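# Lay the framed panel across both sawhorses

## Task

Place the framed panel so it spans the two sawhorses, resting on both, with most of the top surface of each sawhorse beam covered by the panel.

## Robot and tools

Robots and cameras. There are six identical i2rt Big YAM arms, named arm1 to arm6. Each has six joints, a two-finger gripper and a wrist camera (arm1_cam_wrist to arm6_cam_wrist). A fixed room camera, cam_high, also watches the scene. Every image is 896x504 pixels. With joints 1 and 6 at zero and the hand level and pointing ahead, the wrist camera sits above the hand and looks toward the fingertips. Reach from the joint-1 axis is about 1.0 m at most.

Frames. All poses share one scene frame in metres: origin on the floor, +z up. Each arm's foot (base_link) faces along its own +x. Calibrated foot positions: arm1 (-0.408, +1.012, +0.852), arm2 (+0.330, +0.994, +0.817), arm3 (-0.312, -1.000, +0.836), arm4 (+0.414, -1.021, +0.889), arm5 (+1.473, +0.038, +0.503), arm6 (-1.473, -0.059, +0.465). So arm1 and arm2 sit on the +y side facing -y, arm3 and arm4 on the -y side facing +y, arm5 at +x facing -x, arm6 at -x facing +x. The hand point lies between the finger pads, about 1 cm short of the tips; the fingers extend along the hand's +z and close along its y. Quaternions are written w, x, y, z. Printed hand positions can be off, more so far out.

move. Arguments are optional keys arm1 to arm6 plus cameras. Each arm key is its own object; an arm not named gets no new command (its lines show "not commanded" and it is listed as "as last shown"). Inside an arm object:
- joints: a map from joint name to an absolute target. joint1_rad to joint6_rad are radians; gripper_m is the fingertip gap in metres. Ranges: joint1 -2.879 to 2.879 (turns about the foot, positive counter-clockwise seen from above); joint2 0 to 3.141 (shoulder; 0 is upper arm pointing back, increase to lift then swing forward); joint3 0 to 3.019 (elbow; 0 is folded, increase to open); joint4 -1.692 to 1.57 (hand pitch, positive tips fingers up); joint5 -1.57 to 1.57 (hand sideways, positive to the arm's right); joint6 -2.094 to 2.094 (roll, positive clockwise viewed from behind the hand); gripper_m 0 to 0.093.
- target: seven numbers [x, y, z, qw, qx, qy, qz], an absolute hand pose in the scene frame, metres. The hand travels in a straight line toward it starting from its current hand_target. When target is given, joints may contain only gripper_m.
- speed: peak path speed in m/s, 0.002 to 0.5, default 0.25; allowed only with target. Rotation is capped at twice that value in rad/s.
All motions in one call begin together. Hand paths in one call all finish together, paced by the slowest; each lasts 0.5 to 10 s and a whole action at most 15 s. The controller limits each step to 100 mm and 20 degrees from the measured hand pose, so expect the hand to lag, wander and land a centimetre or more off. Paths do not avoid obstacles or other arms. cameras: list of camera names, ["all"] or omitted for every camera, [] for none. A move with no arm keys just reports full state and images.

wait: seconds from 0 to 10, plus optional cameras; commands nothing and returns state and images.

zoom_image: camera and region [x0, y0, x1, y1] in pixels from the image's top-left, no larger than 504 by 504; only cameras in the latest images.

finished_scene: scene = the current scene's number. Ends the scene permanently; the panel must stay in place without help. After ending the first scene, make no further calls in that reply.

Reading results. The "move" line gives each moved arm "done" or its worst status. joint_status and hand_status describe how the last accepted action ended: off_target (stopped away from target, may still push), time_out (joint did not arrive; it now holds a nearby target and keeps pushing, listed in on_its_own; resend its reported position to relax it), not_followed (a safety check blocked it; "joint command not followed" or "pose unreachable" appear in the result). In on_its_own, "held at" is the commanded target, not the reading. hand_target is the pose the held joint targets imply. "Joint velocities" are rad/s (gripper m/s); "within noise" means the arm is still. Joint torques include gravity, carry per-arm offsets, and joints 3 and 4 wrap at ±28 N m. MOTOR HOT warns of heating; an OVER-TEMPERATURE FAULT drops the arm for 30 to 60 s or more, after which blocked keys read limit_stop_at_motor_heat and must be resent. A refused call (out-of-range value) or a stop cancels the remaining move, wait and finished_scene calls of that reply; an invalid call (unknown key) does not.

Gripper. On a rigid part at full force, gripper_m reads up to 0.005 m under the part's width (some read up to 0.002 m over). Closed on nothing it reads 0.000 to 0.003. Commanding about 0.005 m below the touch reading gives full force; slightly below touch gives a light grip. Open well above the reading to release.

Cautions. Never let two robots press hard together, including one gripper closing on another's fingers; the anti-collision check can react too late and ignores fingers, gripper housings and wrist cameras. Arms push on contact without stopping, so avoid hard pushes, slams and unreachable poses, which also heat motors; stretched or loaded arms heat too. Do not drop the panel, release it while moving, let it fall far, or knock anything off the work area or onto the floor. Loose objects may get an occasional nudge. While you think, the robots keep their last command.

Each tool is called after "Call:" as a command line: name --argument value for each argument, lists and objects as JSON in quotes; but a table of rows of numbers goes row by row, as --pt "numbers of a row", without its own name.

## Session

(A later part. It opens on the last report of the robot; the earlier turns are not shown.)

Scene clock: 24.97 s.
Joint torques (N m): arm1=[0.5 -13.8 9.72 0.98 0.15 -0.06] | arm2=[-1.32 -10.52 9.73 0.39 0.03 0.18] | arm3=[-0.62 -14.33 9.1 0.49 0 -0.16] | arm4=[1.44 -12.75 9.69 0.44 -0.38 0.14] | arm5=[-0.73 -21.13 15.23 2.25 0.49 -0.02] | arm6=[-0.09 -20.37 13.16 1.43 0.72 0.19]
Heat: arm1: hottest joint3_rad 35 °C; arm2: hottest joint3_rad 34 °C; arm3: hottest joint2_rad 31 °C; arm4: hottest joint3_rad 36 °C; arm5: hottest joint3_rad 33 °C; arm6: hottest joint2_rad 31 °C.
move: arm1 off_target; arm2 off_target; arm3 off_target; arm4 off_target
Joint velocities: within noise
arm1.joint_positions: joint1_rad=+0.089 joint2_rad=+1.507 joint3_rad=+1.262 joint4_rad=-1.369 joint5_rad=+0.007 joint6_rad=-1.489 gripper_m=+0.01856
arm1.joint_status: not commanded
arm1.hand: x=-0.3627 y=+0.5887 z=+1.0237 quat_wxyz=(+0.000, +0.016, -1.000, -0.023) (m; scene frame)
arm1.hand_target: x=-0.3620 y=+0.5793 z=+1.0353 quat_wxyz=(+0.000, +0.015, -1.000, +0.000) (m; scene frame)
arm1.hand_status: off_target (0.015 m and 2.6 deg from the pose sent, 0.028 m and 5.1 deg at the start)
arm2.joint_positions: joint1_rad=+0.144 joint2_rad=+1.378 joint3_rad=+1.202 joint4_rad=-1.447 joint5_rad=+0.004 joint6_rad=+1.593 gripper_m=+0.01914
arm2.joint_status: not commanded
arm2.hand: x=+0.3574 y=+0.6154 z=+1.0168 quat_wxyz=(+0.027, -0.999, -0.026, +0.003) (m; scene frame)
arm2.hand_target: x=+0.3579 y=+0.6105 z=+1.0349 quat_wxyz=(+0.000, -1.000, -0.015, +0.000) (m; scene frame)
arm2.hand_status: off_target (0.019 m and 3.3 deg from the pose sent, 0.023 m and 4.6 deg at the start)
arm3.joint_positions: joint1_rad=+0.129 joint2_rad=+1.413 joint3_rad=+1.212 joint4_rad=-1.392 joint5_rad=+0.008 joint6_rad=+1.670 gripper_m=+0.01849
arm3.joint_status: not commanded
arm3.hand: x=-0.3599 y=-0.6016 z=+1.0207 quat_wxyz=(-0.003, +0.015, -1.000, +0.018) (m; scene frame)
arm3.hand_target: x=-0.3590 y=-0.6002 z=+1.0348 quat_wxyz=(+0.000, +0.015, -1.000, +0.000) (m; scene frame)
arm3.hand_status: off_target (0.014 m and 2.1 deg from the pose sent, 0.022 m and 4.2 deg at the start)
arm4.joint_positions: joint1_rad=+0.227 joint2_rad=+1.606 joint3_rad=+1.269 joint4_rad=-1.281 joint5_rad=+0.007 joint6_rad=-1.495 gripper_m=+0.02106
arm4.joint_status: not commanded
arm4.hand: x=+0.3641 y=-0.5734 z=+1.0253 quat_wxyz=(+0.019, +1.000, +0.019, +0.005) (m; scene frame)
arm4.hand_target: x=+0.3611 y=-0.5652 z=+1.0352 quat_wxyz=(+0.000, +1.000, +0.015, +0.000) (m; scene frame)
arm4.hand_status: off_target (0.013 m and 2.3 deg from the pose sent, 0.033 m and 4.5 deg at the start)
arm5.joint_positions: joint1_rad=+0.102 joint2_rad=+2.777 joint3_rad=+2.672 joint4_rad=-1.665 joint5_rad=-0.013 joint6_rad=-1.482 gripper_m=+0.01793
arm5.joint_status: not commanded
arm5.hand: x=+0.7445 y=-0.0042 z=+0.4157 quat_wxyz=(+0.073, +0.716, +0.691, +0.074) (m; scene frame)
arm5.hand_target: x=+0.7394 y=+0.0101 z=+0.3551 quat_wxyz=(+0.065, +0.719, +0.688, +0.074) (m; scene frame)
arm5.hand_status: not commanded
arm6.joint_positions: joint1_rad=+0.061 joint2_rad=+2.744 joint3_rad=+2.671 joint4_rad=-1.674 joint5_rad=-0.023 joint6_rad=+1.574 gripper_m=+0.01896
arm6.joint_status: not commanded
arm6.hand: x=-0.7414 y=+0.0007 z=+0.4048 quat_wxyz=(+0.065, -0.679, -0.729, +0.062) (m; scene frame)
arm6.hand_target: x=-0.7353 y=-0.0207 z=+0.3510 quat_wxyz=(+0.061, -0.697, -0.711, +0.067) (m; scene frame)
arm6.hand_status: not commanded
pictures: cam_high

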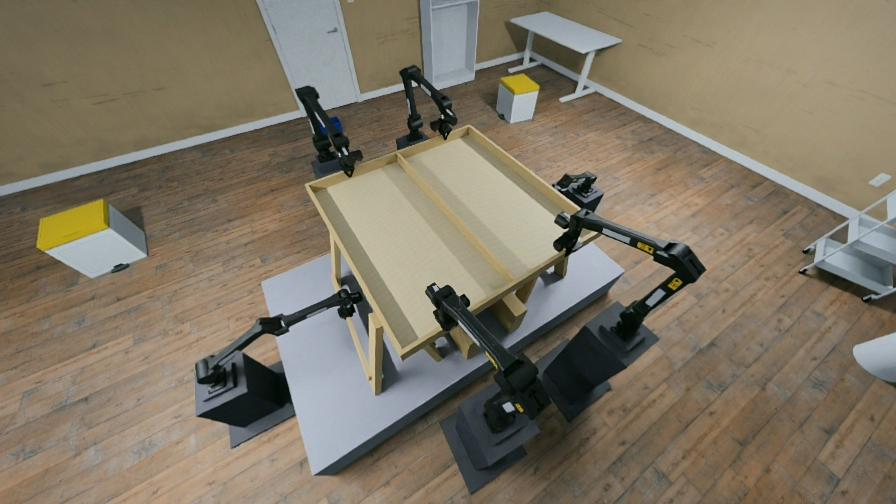

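Call:
move --arm1 '{"target":[-0.362,0.582,1.012,0,-0.015,1,0],"speed":0.06}' --arm2 '{"target":[0.358,0.611,1.008,0,1,0.015,0],"speed":0.06}' --arm3 '{"target":[-0.359,-0.60,1.012,0,-0.015,1,0],"speed":0.06}' --arm4 '{"target":[0.361,-0.566,1.014,0,1,0.015,0],"speed":0.06}' --arm5 '{"joints":{"joint1_rad":0.102,"joint2_rad":2.775,"joint3_rad":2.65,"joint4_rad":-1.655,"joint6_rad":-1.482}}' --arm6 '{"joints":{"joint1_rad":0.061,"joint2_rad":2.742,"joint3_rad":2.65,"joint4_rad":-1.665,"joint6_rad":1.575}}' --cameras '[]'

Call:
move --arm1 '{"joints":{"gripper_m":0.07}}' --arm2 '{"joints":{"gripper_m":0.07}}' --arm3 '{"joints":{"gripper_m":0.07}}' --arm4 '{"joints":{"gripper_m":0.07}}' --arm5 '{"joints":{"gripper_m":0.093}}' --arm6 '{"joints":{"gripper_m":0.093}}' --cameras '["arm5_cam_wrist","arm6_cam_wrist","cam_high"]'

Scene clock: 26.60 s.
Joint torques (N m): arm1=[0.5 -11.63 7.51 2 0.15 -0.05] | arm2=[-1.2 -7.3 7.15 1.36 0.08 0.18] | arm3=[-0.62 -11.52 7.01 1.43 0.02 -0.16] | arm4=[1.26 -9.76 8.25 1.26 -0.38 0.14] | arm5=[0.5 -29.51 9.39 0.4 0.45 0.03] | arm6=[1.67 -29.92 6.26 0.44 0.7 -0.04]
Heat: arm1: hottest joint3_rad 35 °C; arm2: hottest joint3_rad 34 °C; arm3: hottest joint2_rad 31 °C; arm4: hottest joint3_rad 36 °C; arm5: hottest joint3_rad 33 °C; arm6: hottest joint2_rad 31 °C.
move: arm1 off_target; arm2 done; arm3 done; arm4 off_target; arm5 done; arm6 done
Joint velocities: within noise
arm1.joint_positions: joint1_rad=+0.089 joint2_rad=+1.488 joint3_rad=+1.239 joint4_rad=-1.333 joint5_rad=+0.007 joint6_rad=-1.489 gripper_m=+0.01777
arm1.joint_status: not commanded
arm1.hand: x=-0.3628 y=+0.5887 z=+1.0225 quat_wxyz=(-0.001, +0.016, -1.000, -0.007) (m; scene frame)
arm1.hand_target: x=-0.3621 y=+0.5823 z=+1.0122 quat_wxyz=(+0.000, +0.015, -1.000, +0.000) (m; scene frame)
arm1.hand_status: off_target (0.013 m and 0.9 deg from the pose sent, 0.013 m and 2.6 deg at the start)
arm2.joint_positions: joint1_rad=+0.144 joint2_rad=+1.354 joint3_rad=+1.175 joint4_rad=-1.401 joint5_rad=+0.003 joint6_rad=+1.594 gripper_m=+0.01822
arm2.joint_status: not commanded
arm2.hand: x=+0.3576 y=+0.6143 z=+1.0150 quat_wxyz=(+0.006, -1.000, -0.026, +0.002) (m; scene frame)
arm2.hand_target: x=+0.3579 y=+0.6112 z=+1.0081 quat_wxyz=(+0.000, -1.000, -0.015, +0.000) (m; scene frame)
arm2.hand_status: done (0.008 m and 1.4 deg from the pose sent, 0.010 m and 3.3 deg at the start)
arm3.joint_positions: joint1_rad=+0.129 joint2_rad=+1.394 joint3_rad=+1.190 joint4_rad=-1.353 joint5_rad=+0.008 joint6_rad=+1.670 gripper_m=+0.01806
arm3.joint_status: not commanded
arm3.hand: x=-0.3602 y=-0.6002 z=+1.0197 quat_wxyz=(+0.000, +0.015, -1.000, +0.000) (m; scene frame)
arm3.hand_target: x=-0.3591 y=-0.6001 z=+1.0122 quat_wxyz=(+0.000, +0.015, -1.000, +0.000) (m; scene frame)
arm3.hand_status: done (0.008 m and 0.1 deg from the pose sent, 0.009 m and 2.1 deg at the start)
arm4.joint_positions: joint1_rad=+0.227 joint2_rad=+1.589 joint3_rad=+1.247 joint4_rad=-1.247 joint5_rad=+0.007 joint6_rad=-1.495 gripper_m=+0.01990
arm4.joint_status: not commanded
arm4.hand: x=+0.3640 y=-0.5733 z=+1.0244 quat_wxyz=(+0.005, +1.000, +0.019, +0.004) (m; scene frame)
arm4.hand_target: x=+0.3612 y=-0.5665 z=+1.0142 quat_wxyz=(+0.000, +1.000, +0.015, +0.000) (m; scene frame)
arm4.hand_status: off_target (0.013 m and 0.8 deg from the pose sent, 0.014 m and 2.3 deg at the start)
arm5.joint_positions: joint1_rad=+0.102 joint2_rad=+2.772 joint3_rad=+2.668 joint4_rad=-1.667 joint5_rad=-0.012 joint6_rad=-1.482 gripper_m=+0.01791
arm5.joint_status: all done
arm5.hand: x=+0.7452 y=-0.0043 z=+0.4179 quat_wxyz=(+0.073, +0.715, +0.691, +0.075) (m; scene frame)
arm5.hand_target: x=+0.7478 y=-0.0017 z=+0.4093 quat_wxyz=(+0.071, +0.715, +0.691, +0.082) (m; scene frame)
arm5.hand_status: not commanded
arm6.joint_positions: joint1_rad=+0.062 joint2_rad=+2.742 joint3_rad=+2.667 joint4_rad=-1.675 joint5_rad=-0.023 joint6_rad=+1.572 gripper_m=+0.01906
arm6.joint_status: all done
arm6.hand: x=-0.7422 y=+0.0011 z=+0.4054 quat_wxyz=(+0.066, -0.678, -0.730, +0.063) (m; scene frame)
arm6.hand_target: x=-0.7445 y=-0.0016 z=+0.3988 quat_wxyz=(+0.064, -0.678, -0.729, +0.070) (m; scene frame)
arm6.hand_status: not commanded
pictures: none
No camera images: "cameras" was empty.

Scene clock: 27.40 s.
Joint torques (N m): arm1=[0.5 -11.63 8.24 1.02 0.1 -0.05] | arm2=[-1.32 -7.36 7.57 0.62 0.14 0.07] | arm3=[-0.62 -11.46 8.03 0.95 0.02 -0.16] | arm4=[1.32 -10.99 8.27 0.31 -0.18 0.13] | arm5=[0.44 -29.51 9.47 0.28 0.03 0.03] | arm6=[1.67 -29.8 6.39 0.38 0.38 -0.04]
Heat: arm1: hottest joint3_rad 35 °C; arm2: hottest joint3_rad 34 °C; arm3: hottest joint2_rad 31 °C; arm4: hottest joint3_rad 36 °C; arm5: hottest joint3_rad 33 °C; arm6: hottest joint2_rad 31 °C.
move: arm1 done; arm2 done; arm3 done; arm4 done; arm5 done; arm6 done
Joint velocities: within noise
arm1.joint_positions: joint1_rad=+0.089 joint2_rad=+1.488 joint3_rad=+1.229 joint4_rad=-1.307 joint5_rad=+0.008 joint6_rad=-1.489 gripper_m=+0.06991
arm1.joint_status: all done
arm1.hand: x=-0.3626 y=+0.5857 z=+1.0187 quat_wxyz=(-0.001, +0.016, -1.000, +0.001) (m; scene frame)
arm1.hand_target: x=-0.3620 y=+0.5824 z=+1.0121 quat_wxyz=(+0.000, +0.015, -1.000, +0.000) (m; scene frame)
arm1.hand_status: not commanded
arm2.joint_positions: joint1_rad=+0.144 joint2_rad=+1.354 joint3_rad=+1.169 joint4_rad=-1.381 joint5_rad=+0.001 joint6_rad=+1.605 gripper_m=+0.06988
arm2.joint_status: all done
arm2.hand: x=+0.3582 y=+0.6110 z=+1.0130 quat_wxyz=(-0.002, -1.000, -0.021, +0.001) (m; scene frame)
arm2.hand_target: x=+0.3580 y=+0.6111 z=+1.0081 quat_wxyz=(+0.000, -1.000, -0.015, +0.000) (m; scene frame)
arm2.hand_status: not commanded
arm3.joint_positions: joint1_rad=+0.129 joint2_rad=+1.394 joint3_rad=+1.177 joint4_rad=-1.342 joint5_rad=+0.008 joint6_rad=+1.670 gripper_m=+0.06990
arm3.joint_status: all done
arm3.hand: x=-0.3600 y=-0.6018 z=+1.0149 quat_wxyz=(+0.000, +0.015, -1.000, +0.001) (m; scene frame)
arm3.hand_target: x=-0.3591 y=-0.6002 z=+1.0121 quat_wxyz=(+0.000, +0.015, -1.000, +0.000) (m; scene frame)
arm3.hand_status: not commanded
arm4.joint_positions: joint1_rad=+0.227 joint2_rad=+1.602 joint3_rad=+1.247 joint4_rad=-1.222 joint5_rad=+0.002 joint6_rad=-1.493 gripper_m=+0.06994
arm4.joint_status: all done
arm4.hand: x=+0.3623 y=-0.5671 z=+1.0188 quat_wxyz=(-0.001, +1.000, +0.018, +0.001) (m; scene frame)
arm4.hand_target: x=+0.3610 y=-0.5664 z=+1.0142 quat_wxyz=(+0.000, +1.000, +0.015, +0.000) (m; scene frame)
arm4.hand_status: not commanded
arm5.joint_positions: joint1_rad=+0.102 joint2_rad=+2.772 joint3_rad=+2.668 joint4_rad=-1.664 joint5_rad=-0.003 joint6_rad=-1.482 gripper_m=+0.09283
arm5.joint_status: all done
arm5.hand: x=+0.7442 y=-0.0027 z=+0.4179 quat_wxyz=(+0.068, +0.715, +0.691, +0.077) (m; scene frame)
arm5.hand_target: x=+0.7479 y=-0.0015 z=+0.4092 quat_wxyz=(+0.071, +0.715, +0.691, +0.082) (m; scene frame)
arm5.hand_status: not commanded
arm6.joint_positions: joint1_rad=+0.062 joint2_rad=+2.741 joint3_rad=+2.666 joint4_rad=-1.673 joint5_rad=-0.016 joint6_rad=+1.572 gripper_m=+0.09287
arm6.joint_status: all done
arm6.hand: x=-0.7419 y=-0.0001 z=+0.4053 quat_wxyz=(+0.063, -0.677, -0.730, +0.065) (m; scene frame)
arm6.hand_target: x=-0.7444 y=-0.0018 z=+0.3989 quat_wxyz=(+0.064, -0.678, -0.729, +0.070) (m; scene frame)
arm6.hand_status: not commanded
pictures: arm5_cam_wrist, arm6_cam_wrist, cam_high

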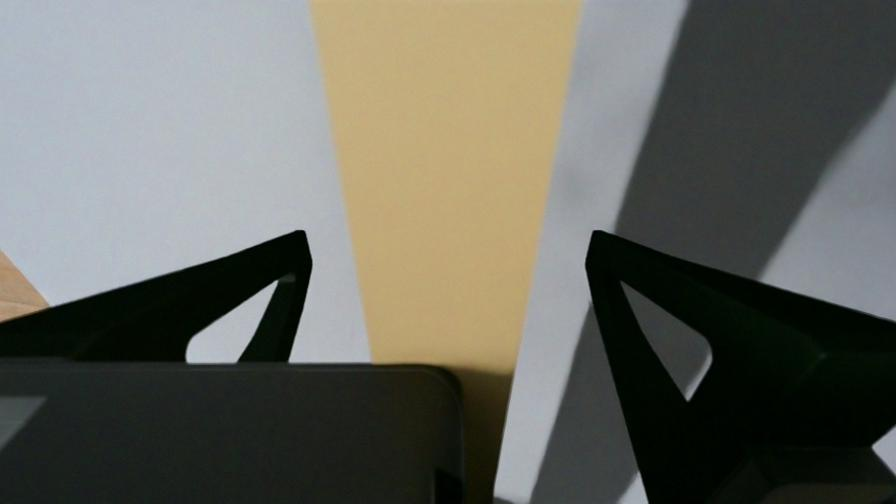

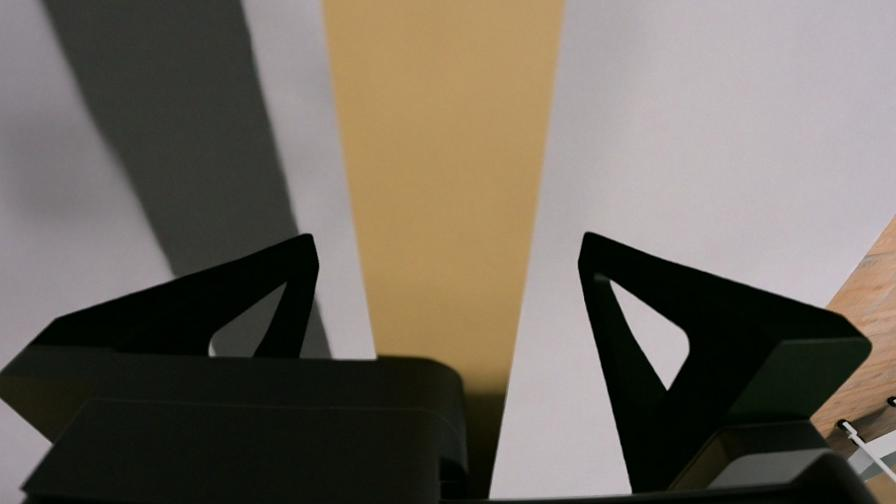

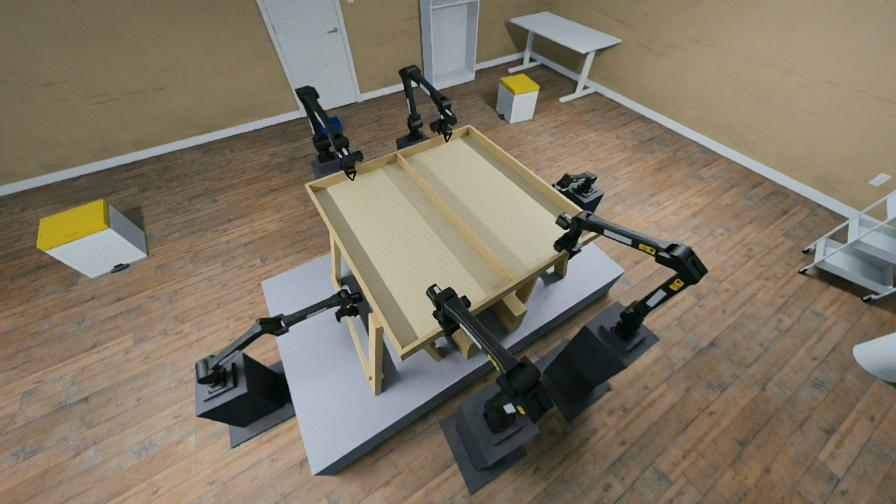

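Call:
move --arm1 '{"target":[-0.362,0.58,1.13,0,-0.015,1,0]}' --arm2 '{"target":[0.358,0.611,1.12,0,1,0.015,0]}' --arm3 '{"target":[-0.359,-0.60,1.12,0,-0.015,1,0]}' --arm4 '{"target":[0.361,-0.565,1.13,0,1,0.015,0]}' --arm5 '{"target":[0.76,0,0.51,0.07,0.715,0.691,0.08]}' --arm6 '{"target":[-0.76,0.0,0.51,0.064,-0.678,-0.729,0.068]}'

Call:
zoom_image --camera "cam_high" --region '[240, 100, 640, 460]'

Scene clock: 29.20 s.
Joint torques (N m): arm1=[0.67 -12.22 12.04 -0.05 0.09 -0.03] | arm2=[-1.26 -7 12.3 -0.09 0.15 0.08] | arm3=[-0.56 -10.52 12.53 0.12 0.03 -0.15] | arm4=[1.32 -10.29 13.9 -0.36 -0.18 0.11] | arm5=[0.32 -27.05 10.37 -0.25 -0.05 0.02] | arm6=[1.79 -31.09 7.57 -0.14 0.24 -0.03]
Heat: arm1: hottest joint3_rad 35 °C; arm2: hottest joint3_rad 34 °C; arm3: hottest joint2_rad 31 °C; arm4: hottest joint3_rad 36 °C; arm5: hottest joint3_rad 33 °C; arm6: hottest joint2_rad 32 °C.
move: arm1 off_target; arm2 off_target; arm3 off_target; arm4 off_target; arm5 off_target; arm6 off_target
Joint velocities: within noise
arm1.joint_positions: joint1_rad=+0.089 joint2_rad=+1.462 joint3_rad=+1.456 joint4_rad=-1.588 joint5_rad=+0.008 joint6_rad=-1.489 gripper_m=+0.06995
arm1.joint_status: not commanded
arm1.hand: x=-0.3640 y=+0.5893 z=+1.1151 quat_wxyz=(+0.000, +0.016, -1.000, -0.013) (m; scene frame)
arm1.hand_target: x=-0.3620 y=+0.5806 z=+1.1297 quat_wxyz=(+0.000, +0.015, -1.000, +0.000) (m; scene frame)
arm1.hand_status: off_target (0.018 m and 1.5 deg from the pose sent, 0.111 m and 0.2 deg at the start)
arm2.joint_positions: joint1_rad=+0.144 joint2_rad=+1.335 joint3_rad=+1.386 joint4_rad=-1.657 joint5_rad=+0.001 joint6_rad=+1.605 gripper_m=+0.06991
arm2.joint_status: not commanded
arm2.hand: x=+0.3574 y=+0.6222 z=+1.1025 quat_wxyz=(+0.019, -1.000, -0.020, +0.002) (m; scene frame)
arm2.hand_target: x=+0.3579 y=+0.6118 z=+1.1198 quat_wxyz=(+0.000, -1.000, -0.015, +0.000) (m; scene frame)
arm2.hand_status: off_target (0.021 m and 2.2 deg from the pose sent, 0.107 m and 0.7 deg at the start)
arm3.joint_positions: joint1_rad=+0.129 joint2_rad=+1.359 joint3_rad=+1.380 joint4_rad=-1.606 joint5_rad=+0.008 joint6_rad=+1.670 gripper_m=+0.06994
arm3.joint_status: not commanded
arm3.hand: x=-0.3581 y=-0.6115 z=+1.1053 quat_wxyz=(-0.002, +0.015, -1.000, +0.014) (m; scene frame)
arm3.hand_target: x=-0.3590 y=-0.6006 z=+1.1199 quat_wxyz=(+0.000, +0.015, -1.000, +0.000) (m; scene frame)
arm3.hand_status: off_target (0.019 m and 1.6 deg from the pose sent, 0.105 m and 0.2 deg at the start)
arm4.joint_positions: joint1_rad=+0.227 joint2_rad=+1.538 joint3_rad=+1.421 joint4_rad=-1.505 joint5_rad=+0.002 joint6_rad=-1.493 gripper_m=+0.06997
arm4.joint_status: not commanded
arm4.hand: x=+0.3640 y=-0.5820 z=+1.1120 quat_wxyz=(+0.021, +1.000, +0.018, +0.003) (m; scene frame)
arm4.hand_target: x=+0.3611 y=-0.5661 z=+1.1301 quat_wxyz=(-0.001, +1.000, +0.015, +0.000) (m; scene frame)
arm4.hand_status: off_target (0.025 m and 2.4 deg from the pose sent, 0.111 m and 0.4 deg at the start)
arm5.joint_positions: joint1_rad=+0.102 joint2_rad=+2.546 joint3_rad=+2.517 joint4_rad=-1.682 joint5_rad=-0.002 joint6_rad=-1.482 gripper_m=+0.09290
arm5.joint_status: not commanded
arm5.hand: x=+0.7536 y=-0.0021 z=+0.5268 quat_wxyz=(+0.050, +0.717, +0.693, +0.055) (m; scene frame)
arm5.hand_target: x=+0.7607 y=+0.0002 z=+0.5099 quat_wxyz=(+0.062, +0.716, +0.692, +0.071) (m; scene frame)
arm5.hand_status: off_target (0.018 m and 3.7 deg from the pose sent, 0.093 m and 0.5 deg at the start; a joint's target at an end of its range on 40 of 47 steps)
arm6.joint_positions: joint1_rad=+0.062 joint2_rad=+2.529 joint3_rad=+2.479 joint4_rad=-1.673 joint5_rad=-0.014 joint6_rad=+1.572 gripper_m=+0.09294
arm6.joint_status: not commanded
arm6.hand: x=-0.7612 y=-0.0009 z=+0.4908 quat_wxyz=(+0.054, -0.678, -0.731, +0.056) (m; scene frame)
arm6.hand_target: x=-0.7606 y=-0.0002 z=+0.5093 quat_wxyz=(+0.047, -0.680, -0.730, +0.049) (m; scene frame)
arm6.hand_status: off_target (0.019 m and 1.8 deg from the pose sent, 0.106 m and 0.4 deg at the start; a joint's target at an end of its range on 44 of 47 steps)
pictures: arm1_cam_wrist, arm2_cam_wrist, arm3_cam_wrist, arm4_cam_wrist, arm5_cam_wrist, arm6_cam_wrist, cam_high

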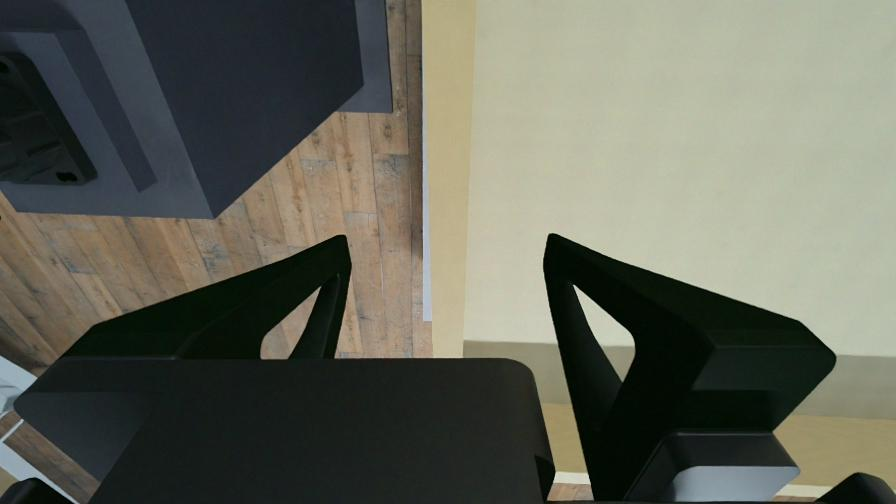

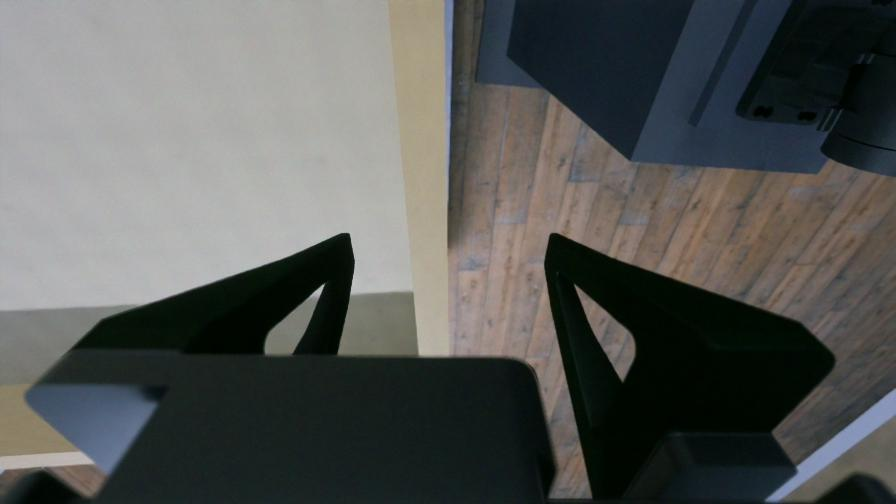

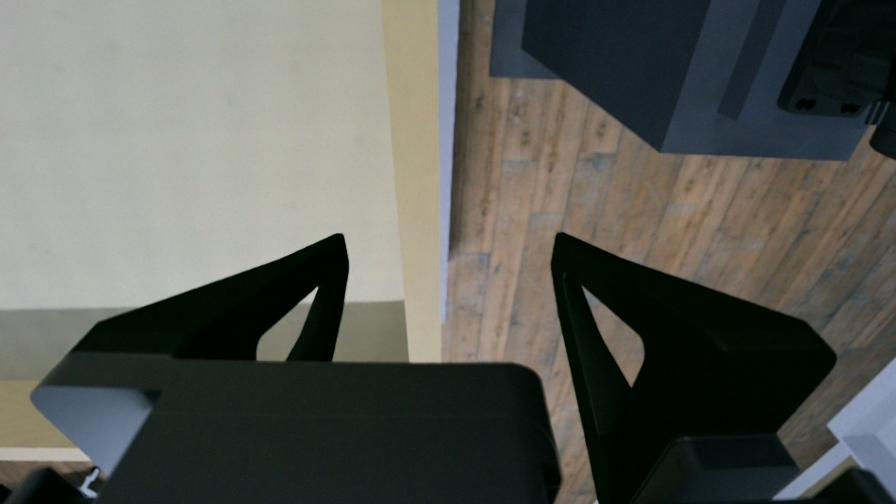

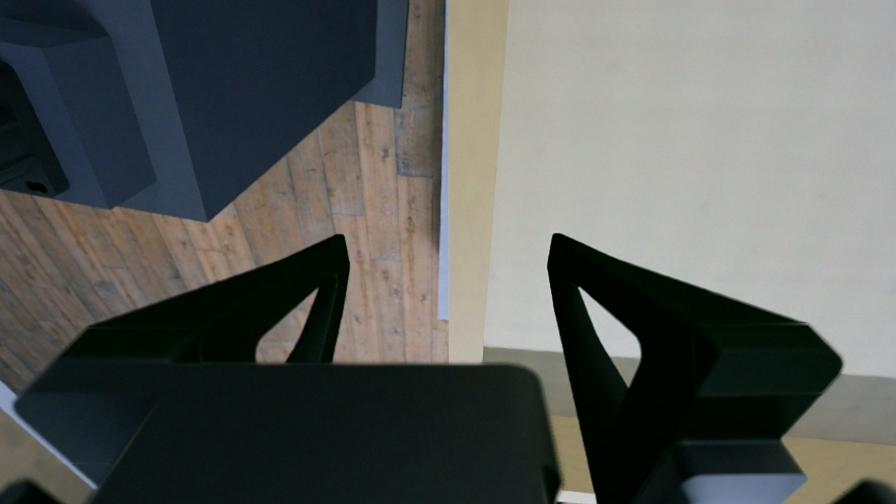

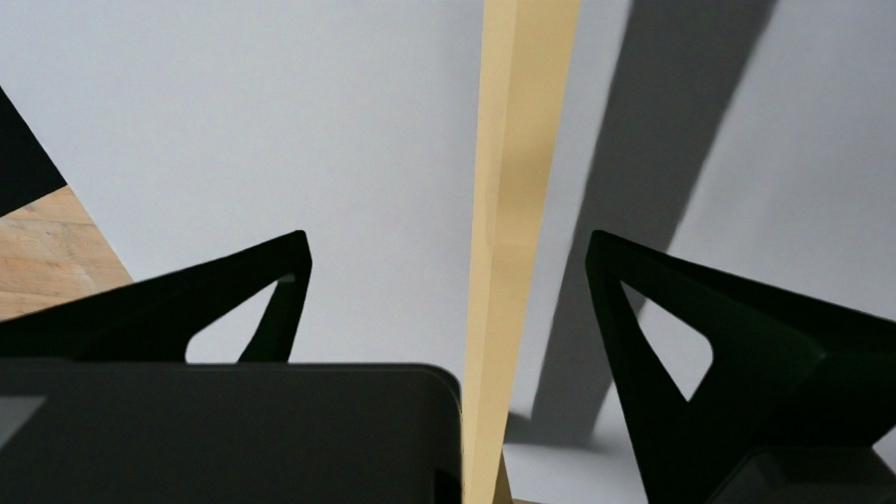

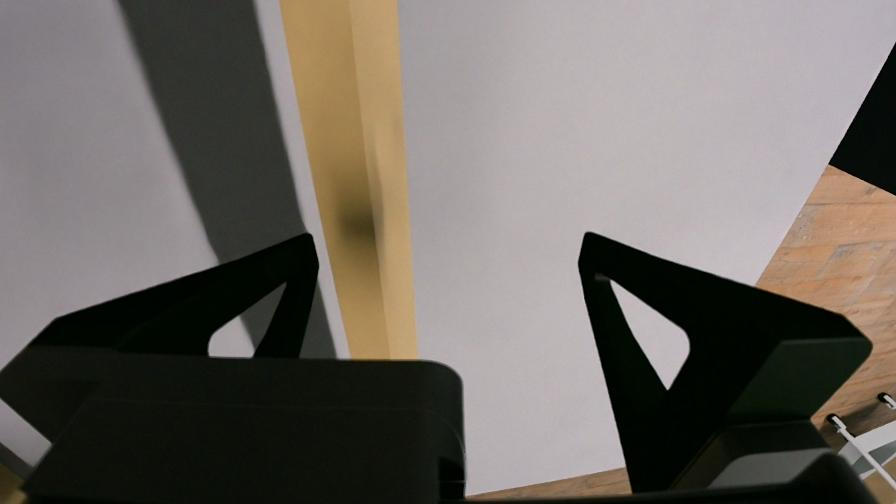

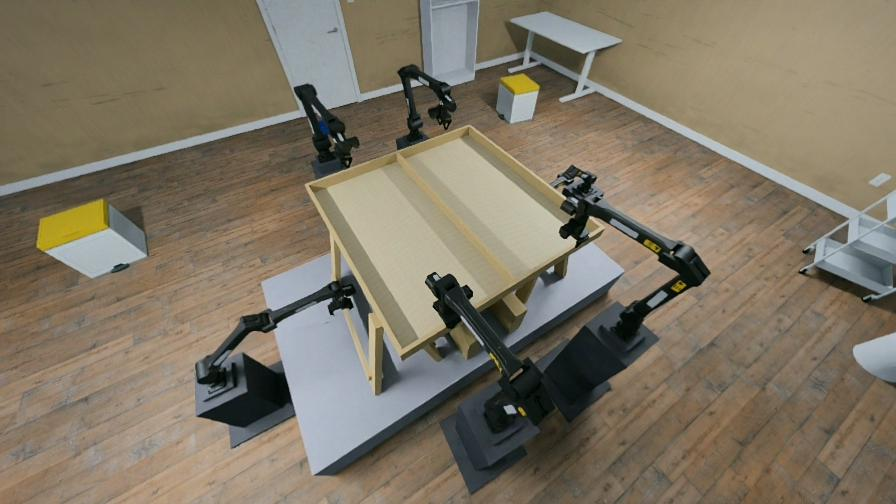

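Scaled by 1.260.

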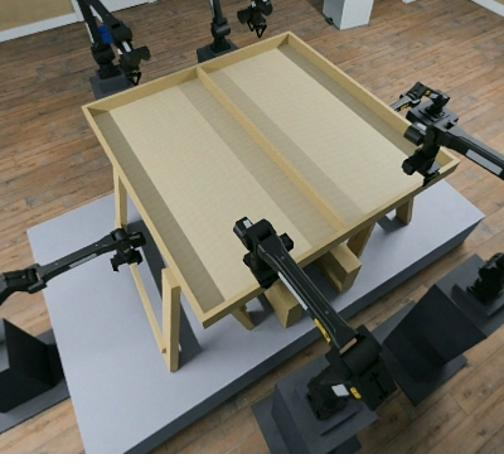

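Call:
finished_scene --scene 2

The scene is finished: the task was done.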